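# Insert the held peg into the plate's hole

## Task

The left gripper starts out holding a peg a little above a plate, near the plate's hole. Lower the peg into that hole so it ends up sitting on the hole's bottom. If the peg is forced or wedged with too much force, the attempt fails.

## Robot and tools

Robot: two arms, left_arm and right_arm, each with six revolute joints and a two-finger gripper. Only the left arm matters here; it already grips the peg. Keep the right arm still and away from the left one, because a hard contact between the arms can fail the scene.

Frames: the scene frame has its origin on the table surface, halfway between the two nominal arm bases. +z points up, +x points out over the table, and left_arm sits on the +y side (these are not image left and right). Each arm reports its hand pose in its own base frame. The calibrated bases in the scene frame are left_arm at (-0.036, +0.247, 0) m and right_arm at (+0.028, -0.347, 0) m, both almost unrotated with +z up. end_effector_position is in metres and marks the point between the finger pads, roughly 1 cm short of the fingertips. The fingers point along the gripper's +z axis and close along its y axis. Reported poses can be off by a few centimetres.

Row layout: every command row is one flat list of 14 numbers, each in [-1, 1], covering both arms even when only one moves. The first 7 belong to left_arm and the last 7 to right_arm. Within each arm the order is: wrist roll (joint6), wrist pitch (joint4), shoulder (joint2), waist (joint1), elbow (joint3), wrist yaw (joint5), then gripper opening. The six joint numbers are offsets, not poses. They count from the arm's Joint targets as they were when the action or call began, not from the previous row, so sending the same offset again moves the joint further. Scale: 1.0 equals 2.224 rad for waist, shoulder and elbow, and 8.485 rad for wrist pitch, wrist yaw and wrist roll. Send 0 for all of an arm's joints to hold its targets. The opening number is absolute: +1 fully open, -1 closed. To keep the peg, resend the same closing number that holds it now (see Tool commands); a 0 there is a real command and would loosen the grip.

Joint ranges (rad): waist -2.618 to 3.054, shoulder 0.000 to 3.142, elbow 0.000 to 3.142, wrist pitch -1.571 to 1.571, wrist yaw -1.571 to 1.571, wrist roll -2.094 to 2.094. An action that sends a joint more than 0.059 rad beyond these is refused for both arms. Per control step, a target can lead its measured angle by no more than 0.339 rad (big three joints) or 2.2 rad (wrist joints), and targets that would place a gripper over 200 mm from where it is get scaled back.

Tools:
- execute_actions(actions, cameras): actions is a list of actions; each action is a table of 1 to 15 rows, each row lasting one 1/30 s step; a short table repeats its last row to fill the 15 steps (0.5 s). An empty list returns the state and, by default, all camera images. cameras: list of names, ["all"], or [] for none.
- move(target, speed, blend, opening_speed, blocking, cameras): target is one 14-number row or a list of up to 15 such rows; every row's offsets count from the same Joint targets at the start of the call, not from the previous row. All joints move together along a path. speed is in rad/s for the joint with the longest way, 0.01 to 12.57, default 0.5 (one value or one per target). blend in rad rounds corners between listed targets. opening_speed, 0.2 or more per second on the -1 to +1 scale, ramps the gripper command. blocking=false returns after about 0.5 s while the move continues. The result includes a move: line such as done, off_target, moving, held or fault, possibly with limits=held.
- wait(seconds, cameras): 0 to 10 s; the arms keep their last command.
- stop(cameras): brakes a running move.
- zoom_image(camera, region): region [x0, y0, x1, y1] in pixels, up to 504 by 504, on that camera's latest image.
- read_manual(section): licence texts only.
- finished_scene(scene): ends the scene (scene number 1 or 2); irreversible.

Cameras: cam_high, cam_low, cam_left_wrist, cam_right_wrist, each 672x504. The fixed cameras use the scene frame; each wrist camera's calibration uses its own arm's base frame.

Results: Joint positions and Joint velocities have one block per arm in the joint order above, in rad and rad/s; the position block ends with finger opening in metres (0.093 fully open). Joint targets is what the next offsets count from. grip_measured is on the -1 to +1 scale; pads meet near -0.94, and each millimetre of object width adds about 0.0208. Joint torques follow the same order; the 3rd, 4th and 5th numbers wrap at ±28 N m. "joint sent to its limit" means a joint was clipped at its end. "joint command not followed" means the clearance check altered an arm's targets. MOTOR HOT appears at 75 °C; at 90 °C the arm folds and stops working.

Advice: approach the hole slowly with small offsets and low speed, checking alignment in the cameras before descending. Stop lowering as soon as the peg bottoms out; do not keep driving down against resistance, which counts as jamming. If an arm is pushing on something, command its targets back past its measured positions. Never open the gripper while the peg is moving or off the table, and do not drop it.

Each tool is called after ">>>" as a command line: name --argument value for each argument, lists and objects as JSON in quotes; but a table of rows of numbers goes row by row, as --pt "numbers of a row", without its own name.

## Session

>>> execute_actions --actions '[]'

Scene clock: 0.00 s.
left_arm: end_effector_position=(+0.2800, -0.1607, +0.1327) grip_measured=-0.291 end_effector_quat_wxyz=(+0.019, +0.861, +0.508, +0.003) | right_arm: end_effector_position=(+0.3754, +0.0000, +0.4021) grip_measured=+1.000 end_effector_quat_wxyz=(+0.707, +0.000, +0.707, +0.000)
Joint names: [wrist roll, wrist pitch, shoulder, waist, elbow, wrist yaw]
Joint positions: left_arm=[1.56 -1.298 1.73 -0.515 1.493 0.013 0.031] | right_arm=[0 0 1.047 0 1.047 0 0.093]
Joint velocities: left_arm=[-0.051 -0.081 0.002 -0.012 0.017 -0.095 0.008] | right_arm=[within noise]
Joint torques (N m): no reading
Motor temperatures (°C): left_arm=[29 35 36 28 36 31 31] | right_arm=[29 33 34 29 38 33 31]
Heat: left arm: 36 °C; right arm: 38 °C.
Joint targets: left_arm=[1.560 -1.296 1.710 -0.515 1.510 0.016] | right_arm=[0.000 0.011 1.042 0.000 1.062 0.000]
Tool commands: left_gripper/opening=-0.921165 right_gripper/opening=+1.0

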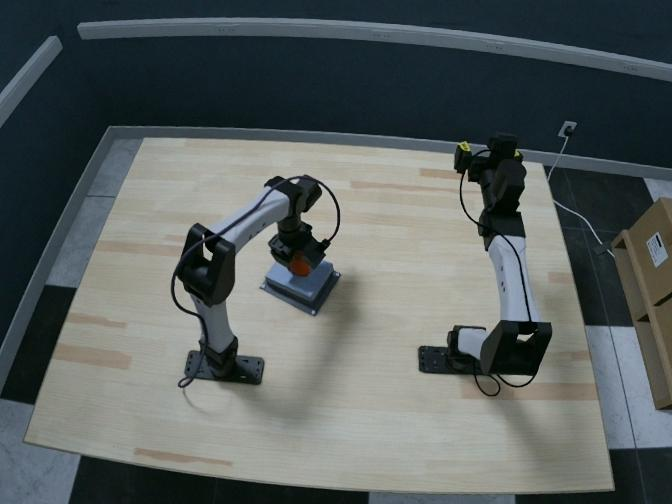

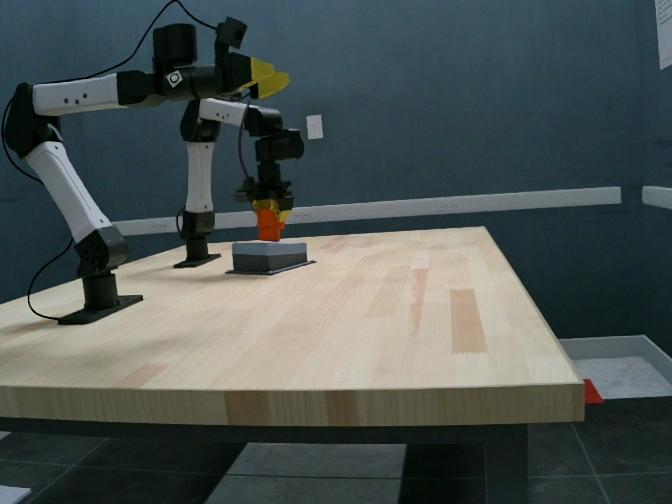

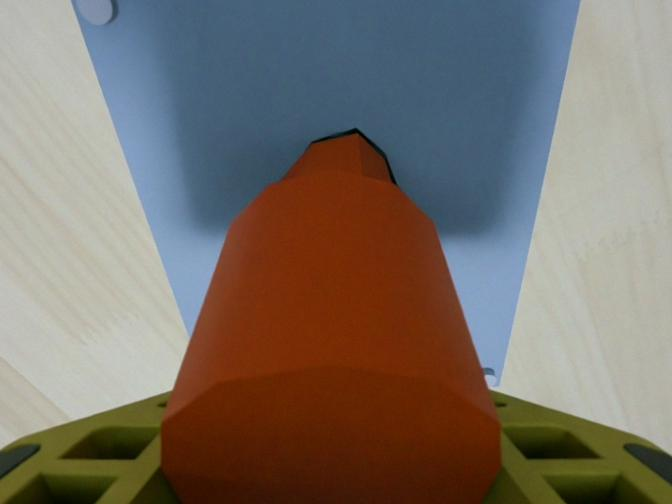

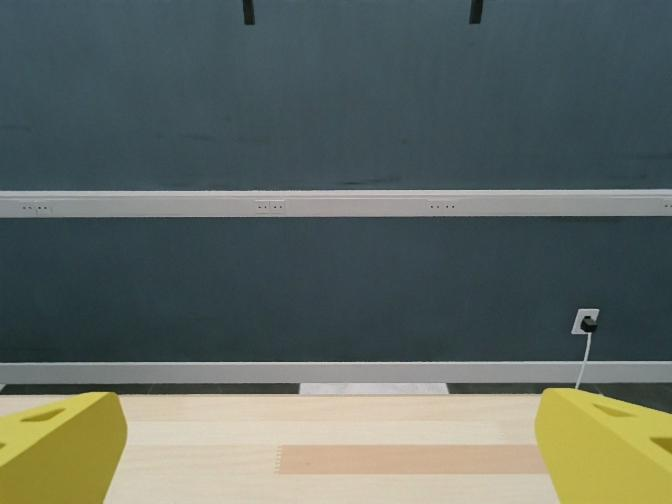

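>>> zoom_image --camera "cam_left_wrist" --region '[200, 60, 500, 285]'

>>> zoom_image --camera "cam_low" --region '[210, 170, 330, 290]'

>>> zoom_image --camera "cam_high" --region '[240, 210, 360, 330]'

Scaled by 1.680 from the camera's 672x504 image, which has a finer 960x720 frame.

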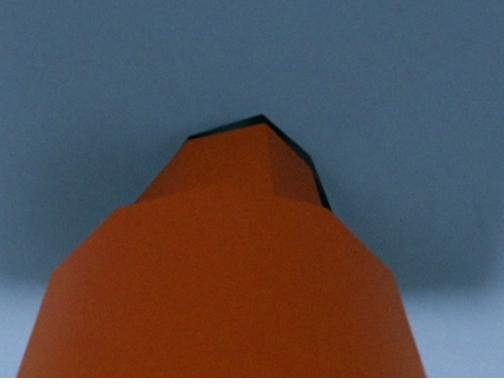

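Scaled by 4.200 from the camera's 672x504 image, which has a finer 960x720 frame.

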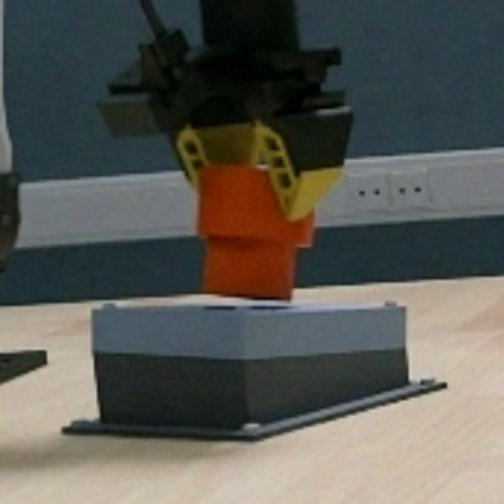

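Scaled by 4.200 from the camera's 672x504 image, which has a finer 960x720 frame.

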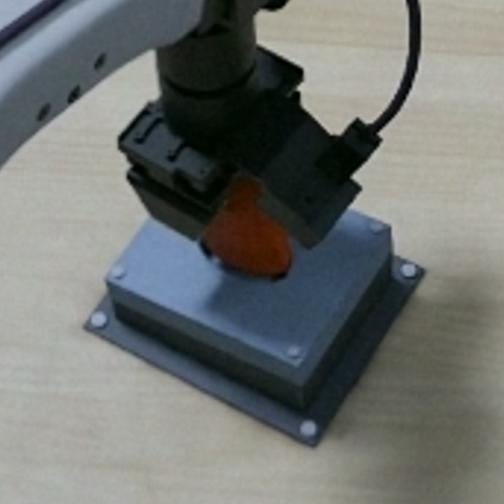

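>>> zoom_image --camera "cam_left_wrist" --region '[290, 110, 430, 215]'

>>> zoom_image --camera "cam_left_wrist" --region '[0, 0, 504, 504]'

>>> zoom_image --camera "cam_low" --region '[245, 190, 305, 250]'

Scaled by 3.600 from the camera's 672x504 image, which has a finer 960x720 frame.

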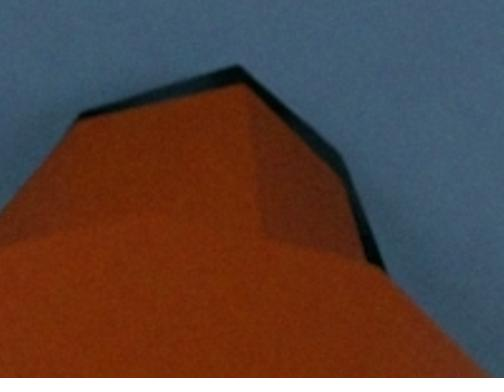

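Scaled by 1.000.

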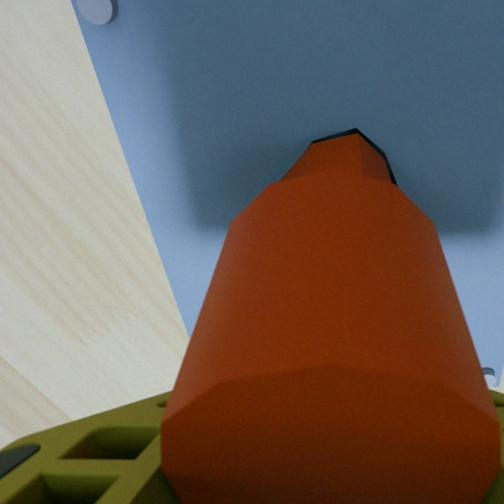

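Scaled by 8.400 from the camera's 672x504 image, which has a finer 960x720 frame.

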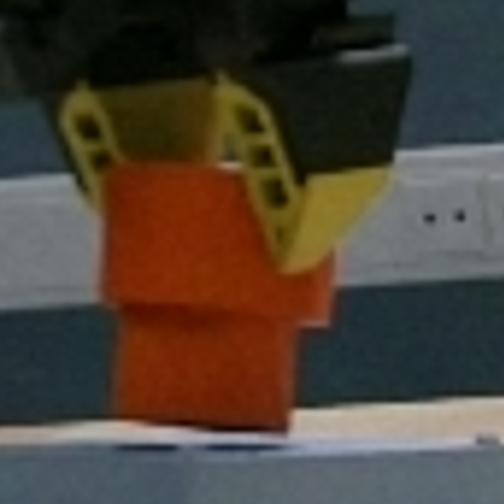

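>>> zoom_image --camera "cam_left_wrist" --region '[300, 120, 360, 165]'

>>> zoom_image --camera "cam_left_wrist" --region '[345, 120, 415, 200]'

Scaled by 8.400 from the camera's 672x504 image, which has a finer 960x720 frame.

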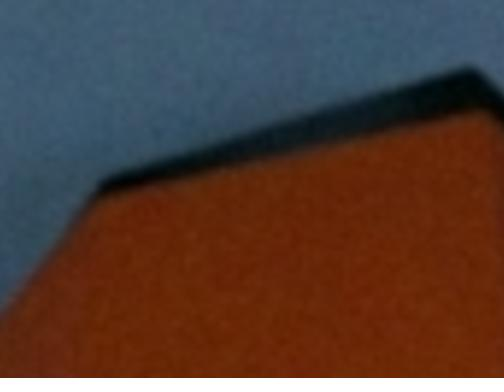

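Scaled by 6.300 from the camera's 672x504 image, which has a finer 960x720 frame.

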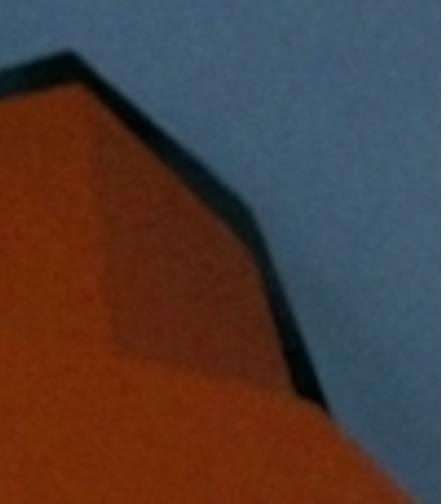

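>>> zoom_image --camera "cam_low" --region '[245, 200, 295, 240]'

>>> zoom_image --camera "cam_low" --region '[220, 225, 320, 280]'

Scaled by 10.080 from the camera's 672x504 image, which has a finer 960x720 frame.

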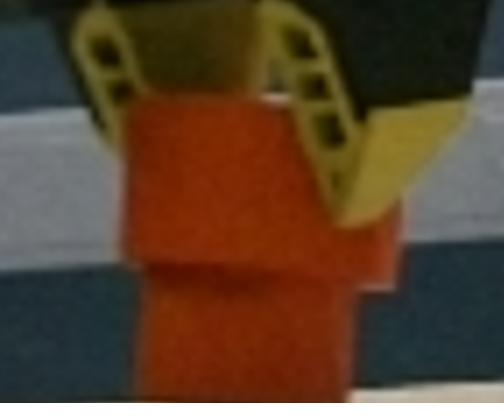

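Scaled by 5.040 from the camera's 672x504 image, which has a finer 960x720 frame.

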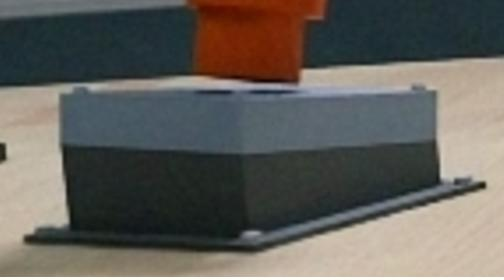

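>>> move --pt "0 -0.00705 0.00085 0 0.0277 0 -0.921165 0 0 0 0 0 0 1.0" --pt "-0.01702 -0.01965 0.02932 -0.06362 0.07734 -0.02334 -0.921165 0 0 0 0 0 0 1.0" --speed 0.2 --blend 0.02 --cameras '["all"]'

Scene clock: 126.17 s.
left_arm: end_effector_position=(+0.2737, -0.1748, +0.1633) grip_measured=-0.217 end_effector_quat_wxyz=(-0.027, +0.858, +0.506, +0.078) | right_arm: end_effector_position=(+0.3754, +0.0000, +0.4021) grip_measured=+1.000 end_effector_quat_wxyz=(+0.707, +0.000, +0.707, +0.000)
Joint names: [wrist roll, wrist pitch, shoulder, waist, elbow, wrist yaw]
Joint positions: left_arm=[1.423 -1.445 1.766 -0.653 1.649 -0.165 0.035] | right_arm=[0 0 1.047 0 1.047 0 0.093]
Joint torques (N m): left_arm=[0.05 0.15 -6.63 -1.03 8.5 -0.21] | right_arm=[-0.01 2.3 -3.17 -0.23 10.21 0.01]
Motor temperatures (°C): left_arm=[29 33 53 28 43 31 34] | right_arm=[29 50 35 29 50 33 31]
Heat: left arm: 53 °C; right arm: 50 °C.
Joint targets: left_arm=[1.416 -1.463 1.775 -0.656 1.683 -0.182] | right_arm=[0.000 0.011 1.042 0.000 1.062 0.000]
move: done
camera_calibration:
cam_left_wrist: T_world_to_cam=[[-0.874836, 0.483905, -0.0222968, 0.3275], [0.383534, 0.720026, 0.578328, -0.0374865], [0.29591, 0.497391, -0.815499, 0.22574], [0, 0, 0, 1]] pos_world=[0.234087, -0.243769, 0.213073]

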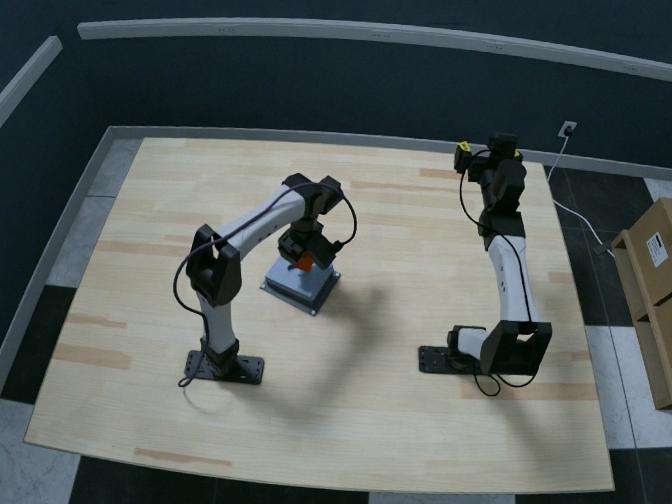

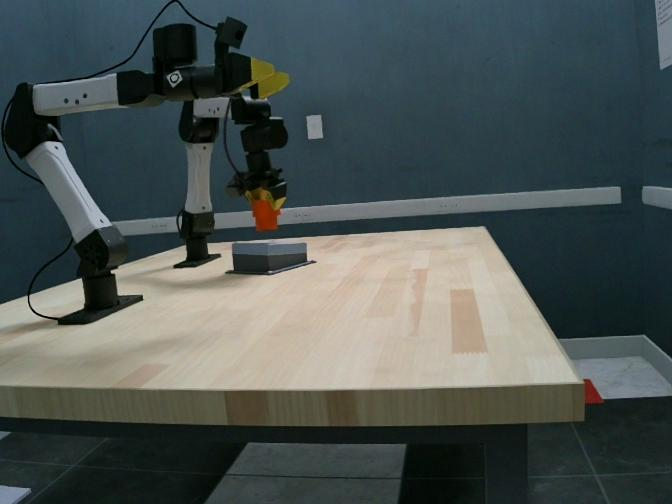

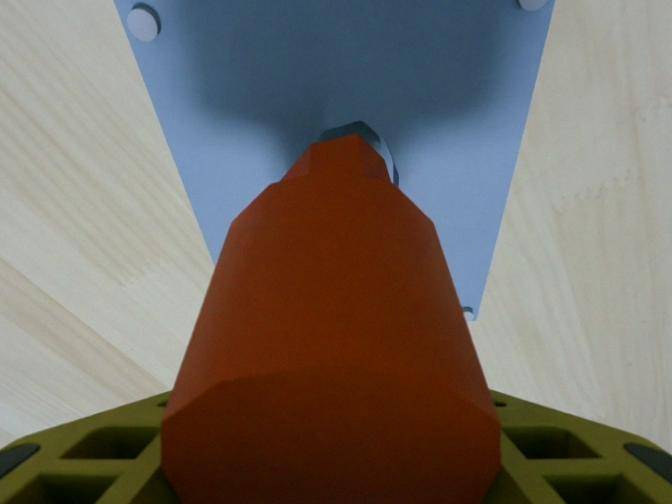

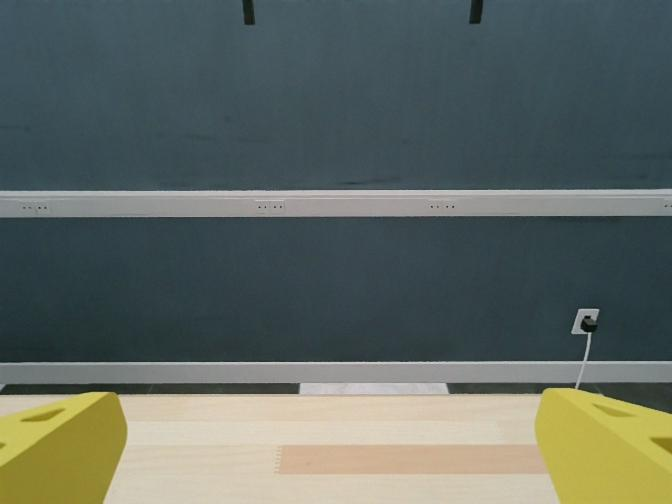

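>>> zoom_image --camera "cam_left_wrist" --region '[280, 100, 430, 212]'

>>> zoom_image --camera "cam_low" --region '[220, 180, 320, 280]'

>>> move --target '[0,0,0,0,0,0,-0.921165,0,0,0.18,0,0.8,0,1.0]' --speed 0.6

Scaled by 3.360 from the camera's 672x504 image, which has a finer 960x720 frame.

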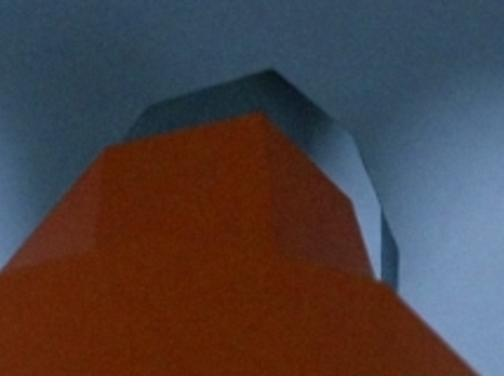

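Scaled by 5.040 from the camera's 672x504 image, which has a finer 960x720 frame.

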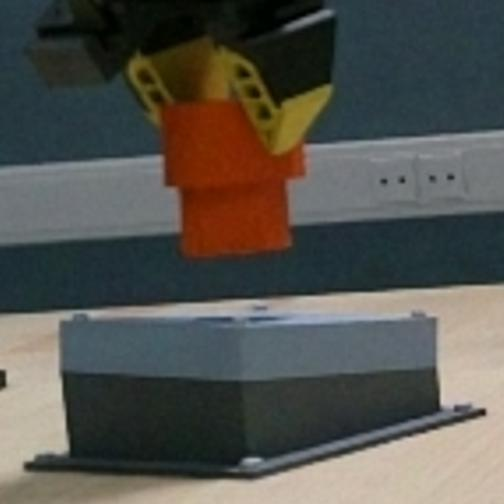

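Scene clock: 139.30 s.
left_arm: end_effector_position=(+0.2736, -0.1746, +0.1634) grip_measured=-0.217 end_effector_quat_wxyz=(-0.027, +0.858, +0.506, +0.078) | right_arm: end_effector_position=(+0.0000, +0.0000, +0.8661) grip_measured=+1.000 end_effector_quat_wxyz=(+0.997, +0.000, +0.075, +0.000)
Joint names: [wrist roll, wrist pitch, shoulder, waist, elbow, wrist yaw]
Joint positions: left_arm=[1.423 -1.446 1.766 -0.653 1.649 -0.165 0.035] | right_arm=[0 0.012 1.433 0 2.843 0 0.093]
Joint torques (N m): left_arm=[0.08 0.17 -6.6 -1.05 8.66 -0.18] | right_arm=[0.01 -0.09 2.35 -0.53 -0.83 -0.08]
Heat: left arm: 50 °C; right arm: 50 °C.
Joint targets: left_arm=[1.416 -1.463 1.775 -0.656 1.683 -0.182] | right_arm=[0.000 0.011 1.443 0.000 2.842 0.000]
move: done

>>> move --target '[-0.00825,0.00853,0.00697,-0.00679,-0.03912,-0.00601,-0.921165,0,0,0,0,0,0,1.0]' --speed 0.1 --cameras '["cam_left_wrist","cam_low"]'

>>> zoom_image --camera "cam_left_wrist" --region '[280, 100, 430, 212]'

>>> zoom_image --camera "cam_low" --region '[220, 180, 320, 280]'

Scene clock: 179.43 s.
left_arm: end_effector_position=(+0.2750, -0.1705, +0.1458) grip_measured=-0.217 end_effector_quat_wxyz=(-0.048, +0.842, +0.528, +0.096) | right_arm: end_effector_position=(+0.0000, +0.0000, +0.8661) grip_measured=+1.000 end_effector_quat_wxyz=(+0.997, +0.000, +0.075, +0.000)
Joint names: [wrist roll, wrist pitch, shoulder, waist, elbow, wrist yaw]
Joint positions: left_arm=[1.353 -1.406 1.783 -0.666 1.593 -0.214 0.035] | right_arm=[0 0.012 1.433 0 2.843 0 0.093]
Joint torques (N m): left_arm=[0.05 0.52 -6.8 -0.95 6.02 -0.2] | right_arm=[0.02 -0.09 2.44 -0.16 -0.73 -0.02]
Motor temperatures (°C): left_arm=[29 32 47 28 45 31 34] | right_arm=[29 41 34 29 44 32 31]
Heat: left arm: 47 °C; right arm: 44 °C.
Joint targets: left_arm=[1.346 -1.390 1.790 -0.671 1.595 -0.233] | right_arm=[0.000 0.011 1.443 0.000 2.842 0.000]
move: done
camera_calibration:
cam_left_wrist: T_world_to_cam=[[-0.90015, 0.435433, -0.011286, 0.323277], [0.335057, 0.708739, 0.620827, -0.0256589], [0.278327, 0.555057, -0.783866, 0.219058], [0, 0, 0, 1]] pos_world=[0.238625, -0.24417, 0.19129]
Images, in order (width x height): cam_low 672x504, cam_left_wrist 672x504.

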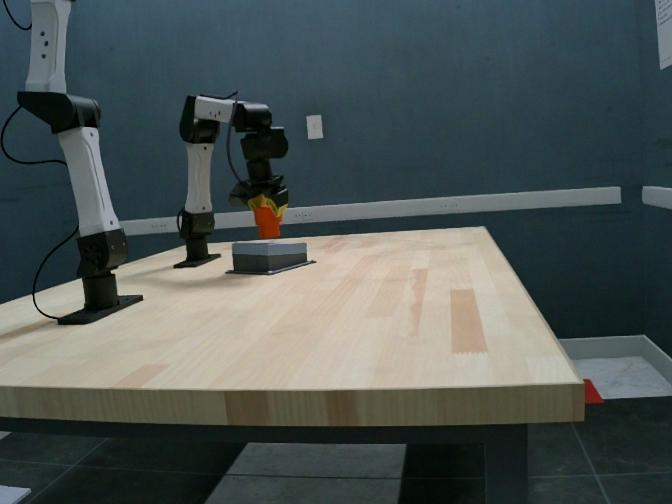

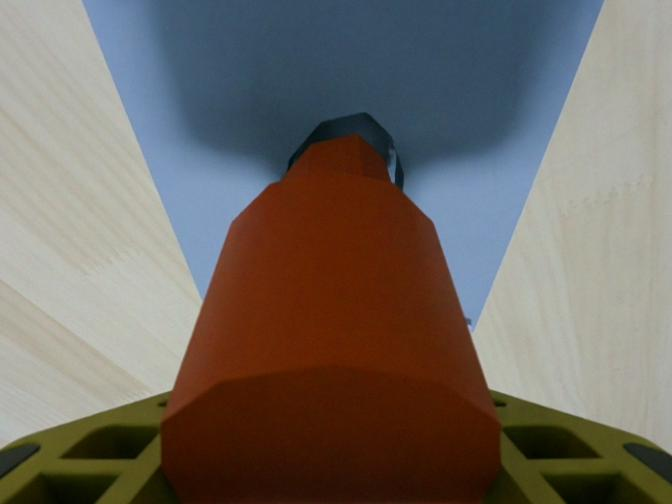

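Scaled by 3.360 from the camera's 672x504 image, which has a finer 960x720 frame.

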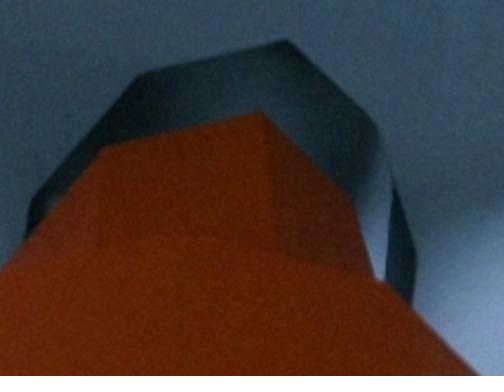

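Scaled by 5.040 from the camera's 672x504 image, which has a finer 960x720 frame.

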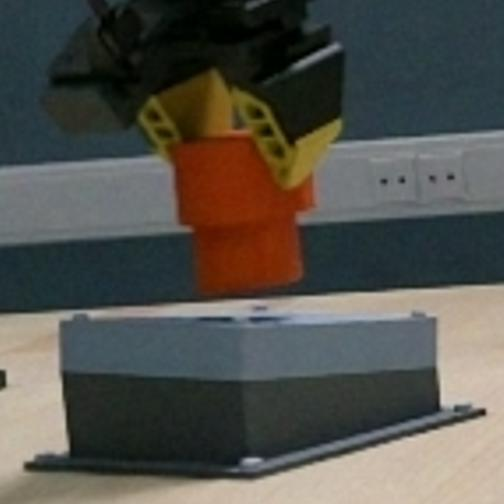

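>>> zoom_image --camera "cam_low" --region '[248, 200, 292, 244]'

>>> zoom_image --camera "cam_low" --region '[228, 236, 312, 278]'

>>> zoom_image --camera "cam_left_wrist" --region '[275, 105, 415, 195]'

Scaled by 11.455 from the camera's 672x504 image, which has a finer 960x720 frame.

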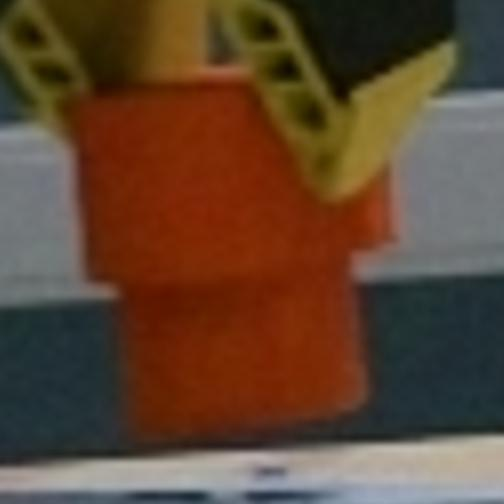

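Scaled by 6.000 from the camera's 672x504 image, which has a finer 960x720 frame.

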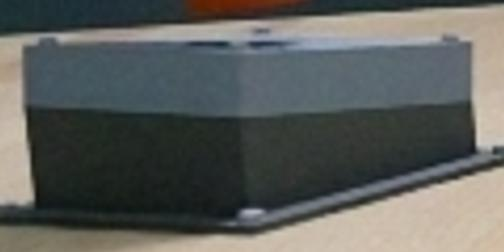

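Scaled by 3.600 from the camera's 672x504 image, which has a finer 960x720 frame.

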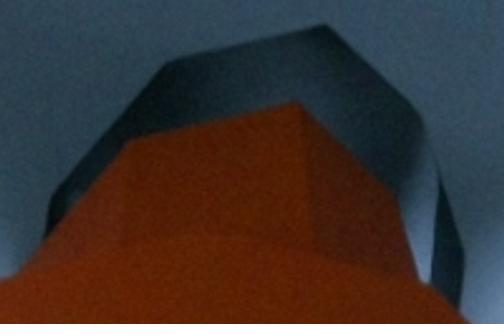

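>>> zoom_image --camera "cam_left_wrist" --region '[150, 340, 340, 480]'

>>> zoom_image --camera "cam_left_wrist" --region '[330, 340, 520, 480]'

>>> zoom_image --camera "cam_left_wrist" --region '[215, 160, 335, 250]'

>>> zoom_image --camera "cam_left_wrist" --region '[335, 160, 455, 250]'

Scaled by 2.653 from the camera's 672x504 image, which has a finer 960x720 frame.

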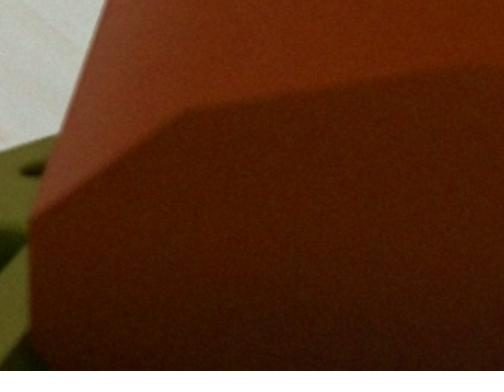

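Scaled by 2.653 from the camera's 672x504 image, which has a finer 960x720 frame.

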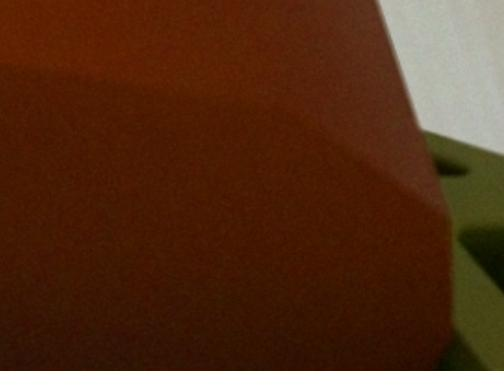

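Scaled by 4.200 from the camera's 672x504 image, which has a finer 960x720 frame.

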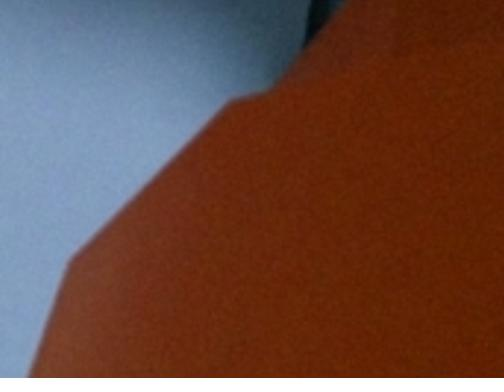

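Scaled by 4.200 from the camera's 672x504 image, which has a finer 960x720 frame.

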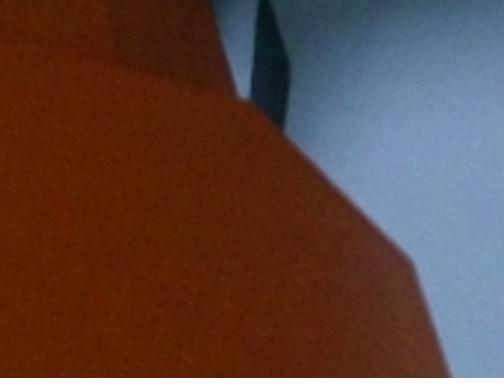

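>>> move --target '[-0.0013,0.00389,0.00076,-0.0018,-0.01996,-0.00071,-0.921165,0,0,0,0,0,0,1.0]' --speed 0.08 --cameras '["cam_left_wrist","cam_low"]'

>>> zoom_image --camera "cam_left_wrist" --region '[280, 105, 415, 205]'

>>> zoom_image --camera "cam_low" --region '[244, 206, 292, 250]'

Scene clock: 234.87 s.
left_arm: end_effector_position=(+0.2732, -0.1694, +0.1351) grip_measured=-0.217 end_effector_quat_wxyz=(-0.053, +0.840, +0.530, +0.098) | right_arm: end_effector_position=(+0.0000, +0.0000, +0.8661) grip_measured=+1.000 end_effector_quat_wxyz=(+0.997, +0.000, +0.075, +0.000)
Joint names: [wrist roll, wrist pitch, shoulder, waist, elbow, wrist yaw]
Joint positions: left_arm=[1.342 -1.373 1.783 -0.67 1.55 -0.22 0.035] | right_arm=[0 0.012 1.433 0 2.843 0 0.093]
Joint torques (N m): left_arm=[0.11 0.39 -6.75 -1.22 6.16 -0.21] | right_arm=[-0.02 -0.1 2.63 -0.38 -0.68 0.03]
Heat: left arm: 46 °C; right arm: 41 °C.
Joint targets: left_arm=[1.335 -1.357 1.792 -0.675 1.551 -0.239] | right_arm=[0.000 0.011 1.443 0.000 2.842 0.000]
move: done
camera_calibration:
cam_left_wrist: T_world_to_cam=[[-0.903288, 0.429009, -0.00469757, 0.320023], [0.331483, 0.704813, 0.627182, -0.0197117], [0.272377, 0.564969, -0.778859, 0.213119], [0, 0, 0, 1]] pos_world=[0.237559, -0.243806, 0.179856]
Images, in order (width x height): cam_low 672x504, cam_left_wrist 672x504.

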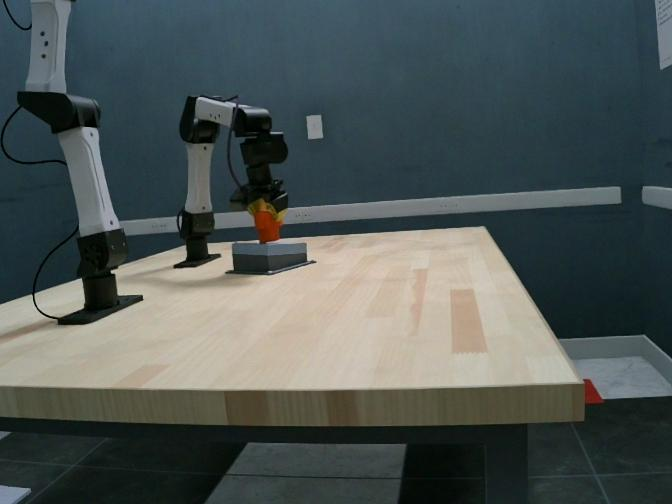

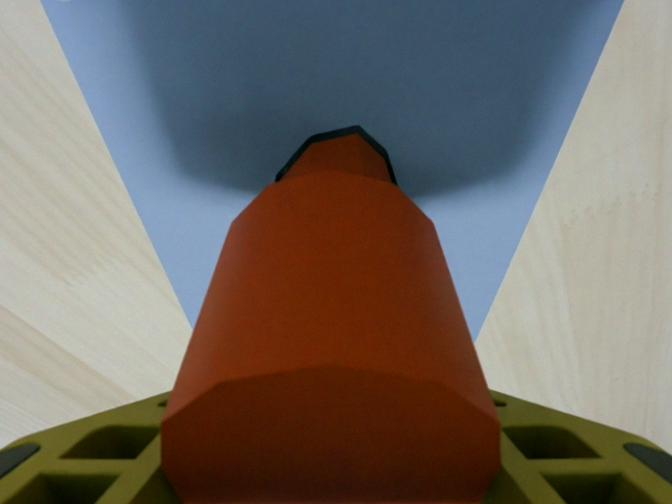

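Scaled by 3.733 from the camera's 672x504 image, which has a finer 960x720 frame.

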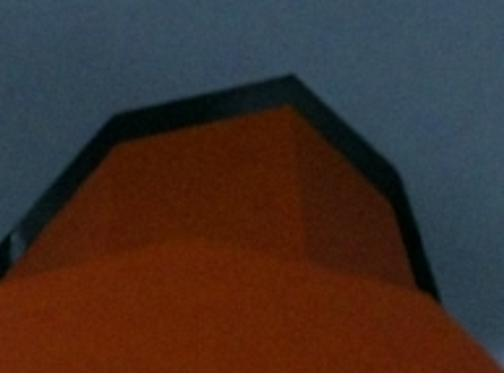

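Scaled by 10.500 from the camera's 672x504 image, which has a finer 960x720 frame.

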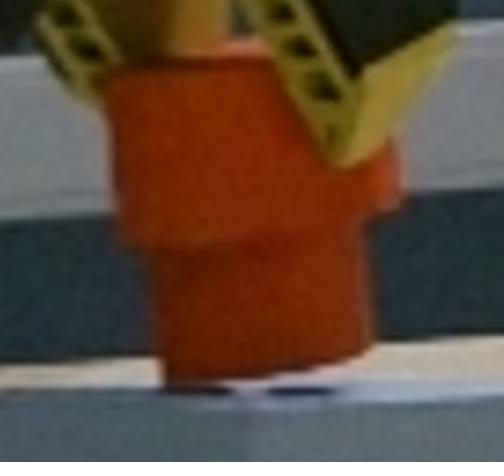

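>>> zoom_image --camera "cam_low" --region '[600, 0, 672, 340]'

>>> zoom_image --camera "cam_low" --region '[450, 400, 554, 504]'

>>> zoom_image --camera "cam_low" --region '[226, 236, 276, 276]'

>>> zoom_image --camera "cam_low" --region '[266, 236, 316, 276]'

Scaled by 1.482 from the camera's 672x504 image, which has a finer 960x720 frame.

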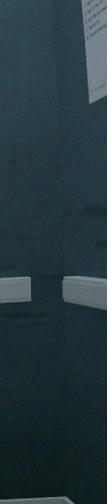

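Scaled by 4.846 from the camera's 672x504 image, which has a finer 960x720 frame.

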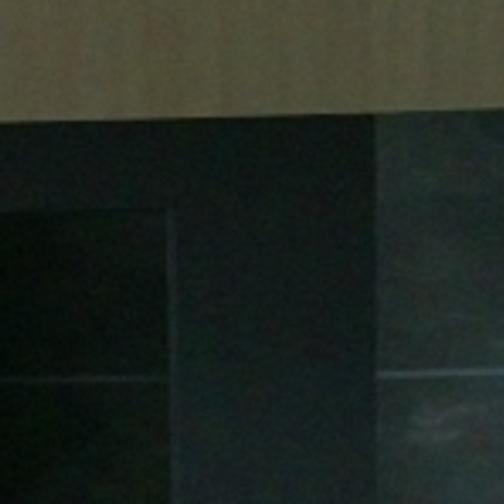

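Scaled by 10.080 from the camera's 672x504 image, which has a finer 960x720 frame.

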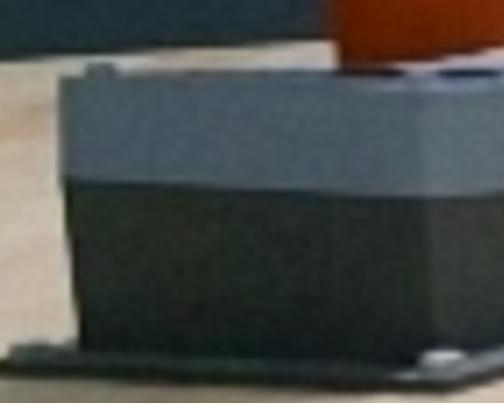

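Scaled by 10.080 from the camera's 672x504 image, which has a finer 960x720 frame.

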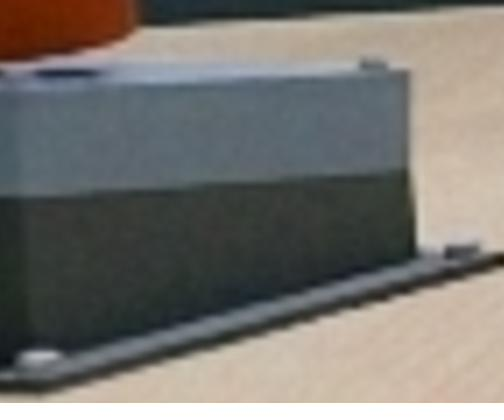

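>>> move --pt "0 -0.00943 0 0 0.036 0 -0.921165 0 0 0 0 0 0 1.0" --pt "0.01045 -0.01606 -0.01709 0.03642 0.06835 0.01626 -0.921165 0 0 0 0 0 0 1.0" --speed 0.15 --blend 0.01 --cameras '["cam_left_wrist","cam_low"]'

Scene clock: 279.60 s.
left_arm: end_effector_position=(+0.2767, -0.1654, +0.1623) grip_measured=-0.217 end_effector_quat_wxyz=(-0.030, +0.843, +0.534, +0.049) | right_arm: end_effector_position=(+0.0000, +0.0000, +0.8661) grip_measured=+1.000 end_effector_quat_wxyz=(+0.997, +0.000, +0.075, +0.000)
Joint names: [wrist roll, wrist pitch, shoulder, waist, elbow, wrist yaw]
Joint positions: left_arm=[1.413 -1.475 1.783 -0.598 1.67 -0.113 0.035] | right_arm=[0 0.012 1.433 0 2.843 0 0.093]
Joint torques (N m): left_arm=[0.26 0.08 -9.58 -0.43 8.5 0.18] | right_arm=[-0.02 -0.11 2.69 -0.28 -0.85 0]
Motor temperatures (°C): left_arm=[29 32 46 28 44 31 35] | right_arm=[28 36 34 29 39 32 31]
Heat: left arm: 46 °C; right arm: 39 °C.
Joint targets: left_arm=[1.423 -1.493 1.754 -0.594 1.703 -0.101] | right_arm=[0.000 0.011 1.443 0.000 2.842 0.000]
move: done
camera_calibration:
cam_left_wrist: T_world_to_cam=[[-0.905078, 0.425148, 0.00910649, 0.319199], [0.362472, 0.760099, 0.539317, -0.0259945], [0.222368, 0.491425, -0.842054, 0.243055], [0, 0, 0, 1]] pos_world=[0.244274, -0.235392, 0.215778]
Images, in order (width x height): cam_low 672x504, cam_left_wrist 672x504.

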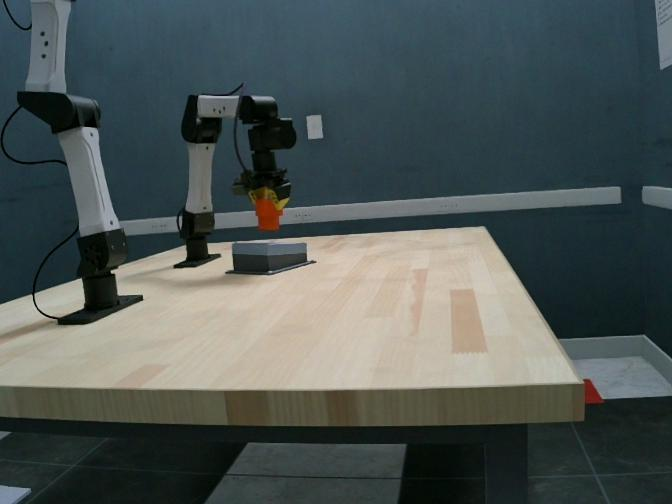

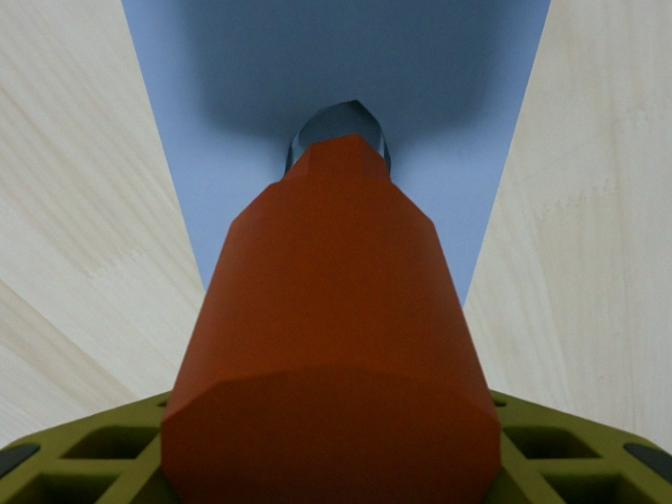

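>>> zoom_image --camera "cam_left_wrist" --region '[110, 0, 230, 90]'

>>> zoom_image --camera "cam_left_wrist" --region '[150, 210, 270, 300]'

>>> zoom_image --camera "cam_left_wrist" --region '[480, 0, 600, 90]'

>>> zoom_image --camera "cam_left_wrist" --region '[420, 220, 540, 310]'

>>> zoom_image --camera "cam_left_wrist" --region '[275, 90, 410, 190]'

>>> zoom_image --camera "cam_low" --region '[222, 192, 320, 278]'

Scaled by 4.200 from the camera's 672x504 image, which has a finer 960x720 frame.

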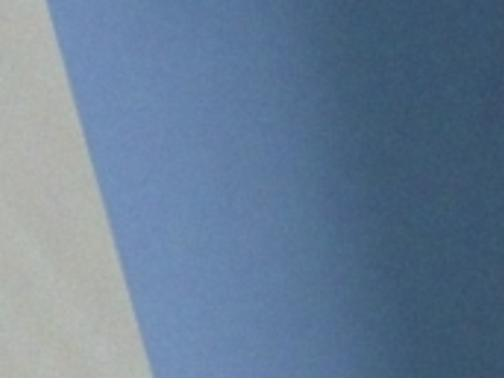

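Scaled by 4.200 from the camera's 672x504 image, which has a finer 960x720 frame.

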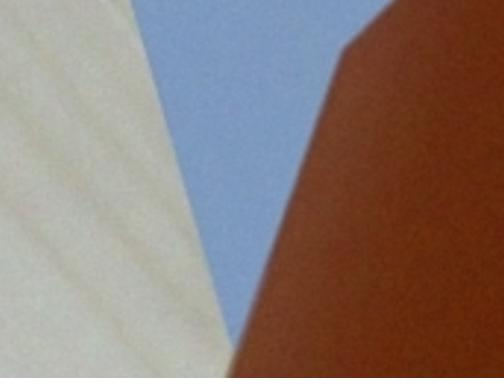

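Scaled by 4.200 from the camera's 672x504 image, which has a finer 960x720 frame.

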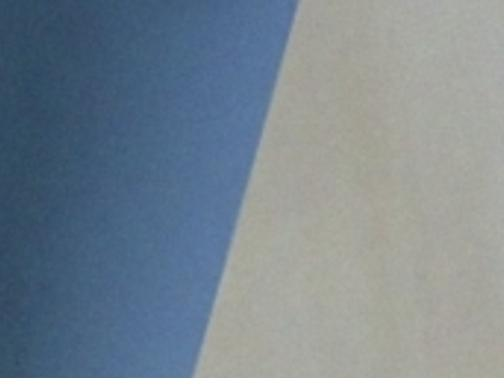

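Scaled by 4.200 from the camera's 672x504 image, which has a finer 960x720 frame.

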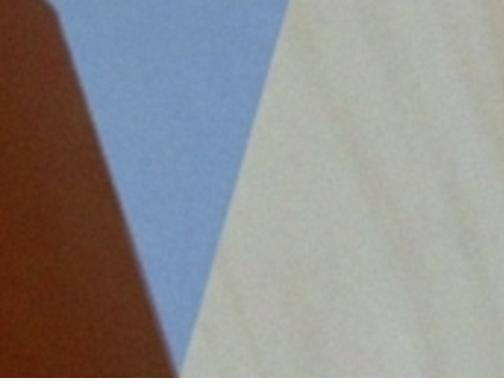

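Scaled by 3.733 from the camera's 672x504 image, which has a finer 960x720 frame.

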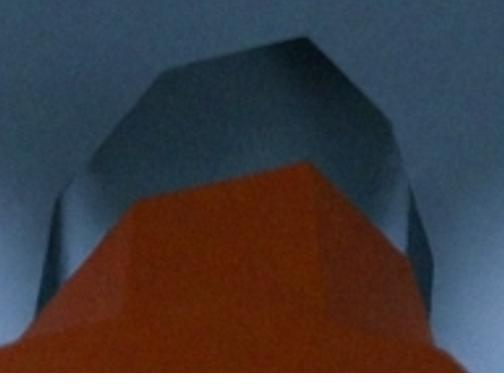

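Scaled by 5.143 from the camera's 672x504 image, which has a finer 960x720 frame.

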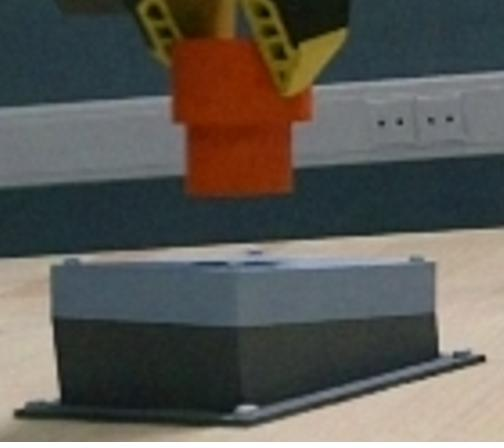

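>>> move --target '[0,0.01665,-0.00315,0.00517,-0.06848,0.0024,-0.921165,0,0,0,0,0,0,1.0]' --speed 0.12 --cameras '["cam_left_wrist","cam_low"]'

>>> zoom_image --camera "cam_left_wrist" --region '[280, 105, 415, 205]'

>>> zoom_image --camera "cam_low" --region '[222, 200, 320, 278]'

>>> zoom_image --camera "cam_left_wrist" --region '[0, 0, 504, 400]'

Scene clock: 356.93 s.
left_arm: end_effector_position=(+0.2752, -0.1646, +0.1315) grip_measured=-0.217 end_effector_quat_wxyz=(-0.033, +0.841, +0.538, +0.036) | right_arm: end_effector_position=(+0.0000, +0.0000, +0.8661) grip_measured=+1.000 end_effector_quat_wxyz=(+0.997, +0.000, +0.075, +0.000)
Joint names: [wrist roll, wrist pitch, shoulder, waist, elbow, wrist yaw]
Joint positions: left_arm=[1.414 -1.368 1.783 -0.588 1.549 -0.093 0.035] | right_arm=[0 0.012 1.433 0 2.843 0 0.093]
Joint torques (N m): left_arm=[0.27 0.43 -10.21 -0.18 6.02 0.2] | right_arm=[0.01 -0.13 2.45 -0.28 -0.87 -0.06]
Motor temperatures (°C): left_arm=[29 31 54 28 48 30 35] | right_arm=[28 34 34 29 38 32 31]
Heat: left arm: 54 °C; right arm: 38 °C.
Joint targets: left_arm=[1.423 -1.352 1.747 -0.583 1.551 -0.081] | right_arm=[0.000 0.011 1.443 0.000 2.842 0.000]
move: off_target (left_arm); left_arm: the shoulder is farthest, 0.036 rad from its target
camera_calibration:
cam_left_wrist: T_world_to_cam=[[-0.908838, 0.416273, 0.027039, 0.314906], [0.367461, 0.768217, 0.524228, -0.00754068], [0.19745, 0.486374, -0.851148, 0.224248], [0, 0, 0, 1]] pos_world=[0.244691, -0.234362, 0.186307]
Images, in order (width x height): cam_low 672x504, cam_left_wrist 672x504.

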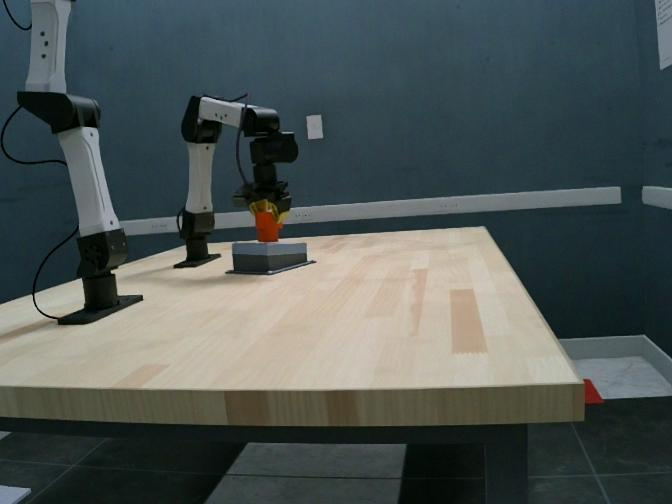

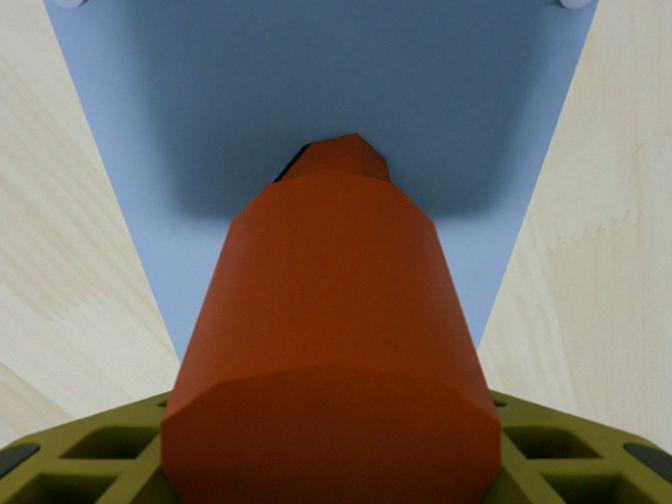

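Scaled by 3.733 from the camera's 672x504 image, which has a finer 960x720 frame.

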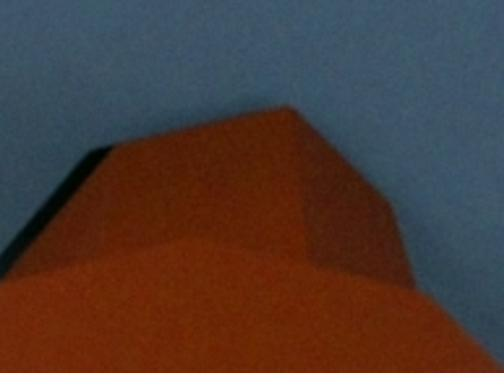

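Scaled by 5.143 from the camera's 672x504 image, which has a finer 960x720 frame.

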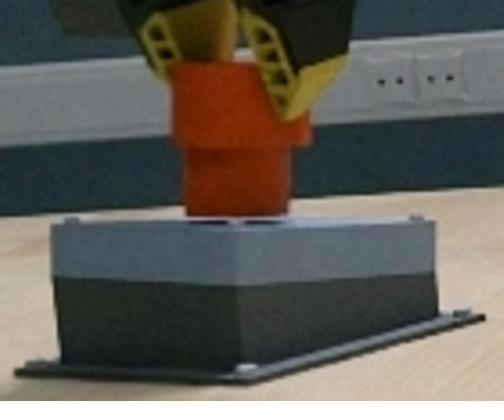

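Scaled by 1.000.

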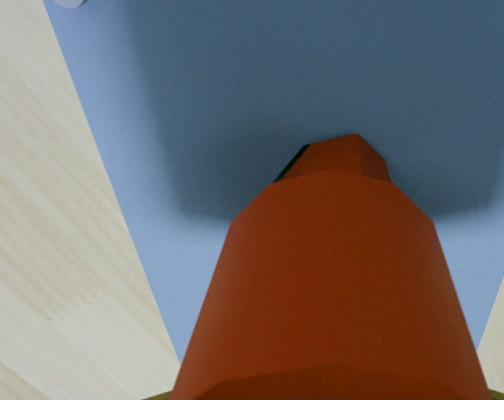

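>>> zoom_image --camera "cam_left_wrist" --region '[265, 125, 345, 190]'

>>> zoom_image --camera "cam_left_wrist" --region '[335, 125, 415, 190]'

>>> zoom_image --camera "cam_low" --region '[250, 222, 286, 252]'

Scaled by 6.300 from the camera's 672x504 image, which has a finer 960x720 frame.

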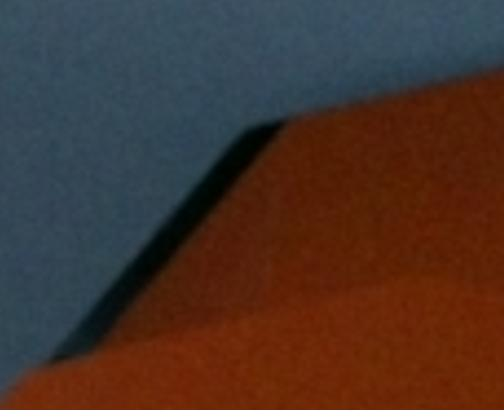

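Scaled by 6.300 from the camera's 672x504 image, which has a finer 960x720 frame.

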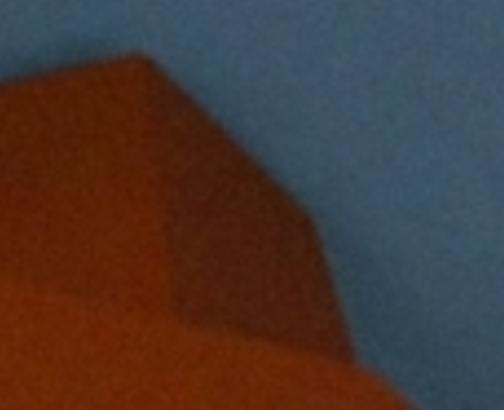

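Scaled by 14.000 from the camera's 672x504 image, which has a finer 960x720 frame.

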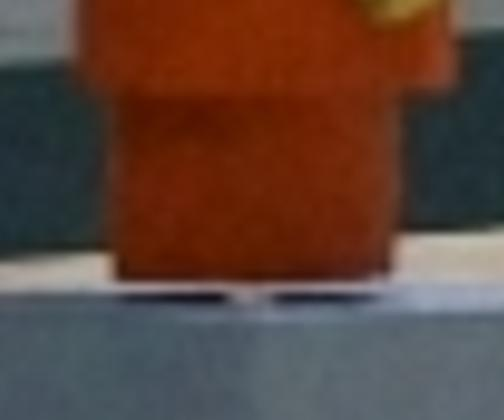

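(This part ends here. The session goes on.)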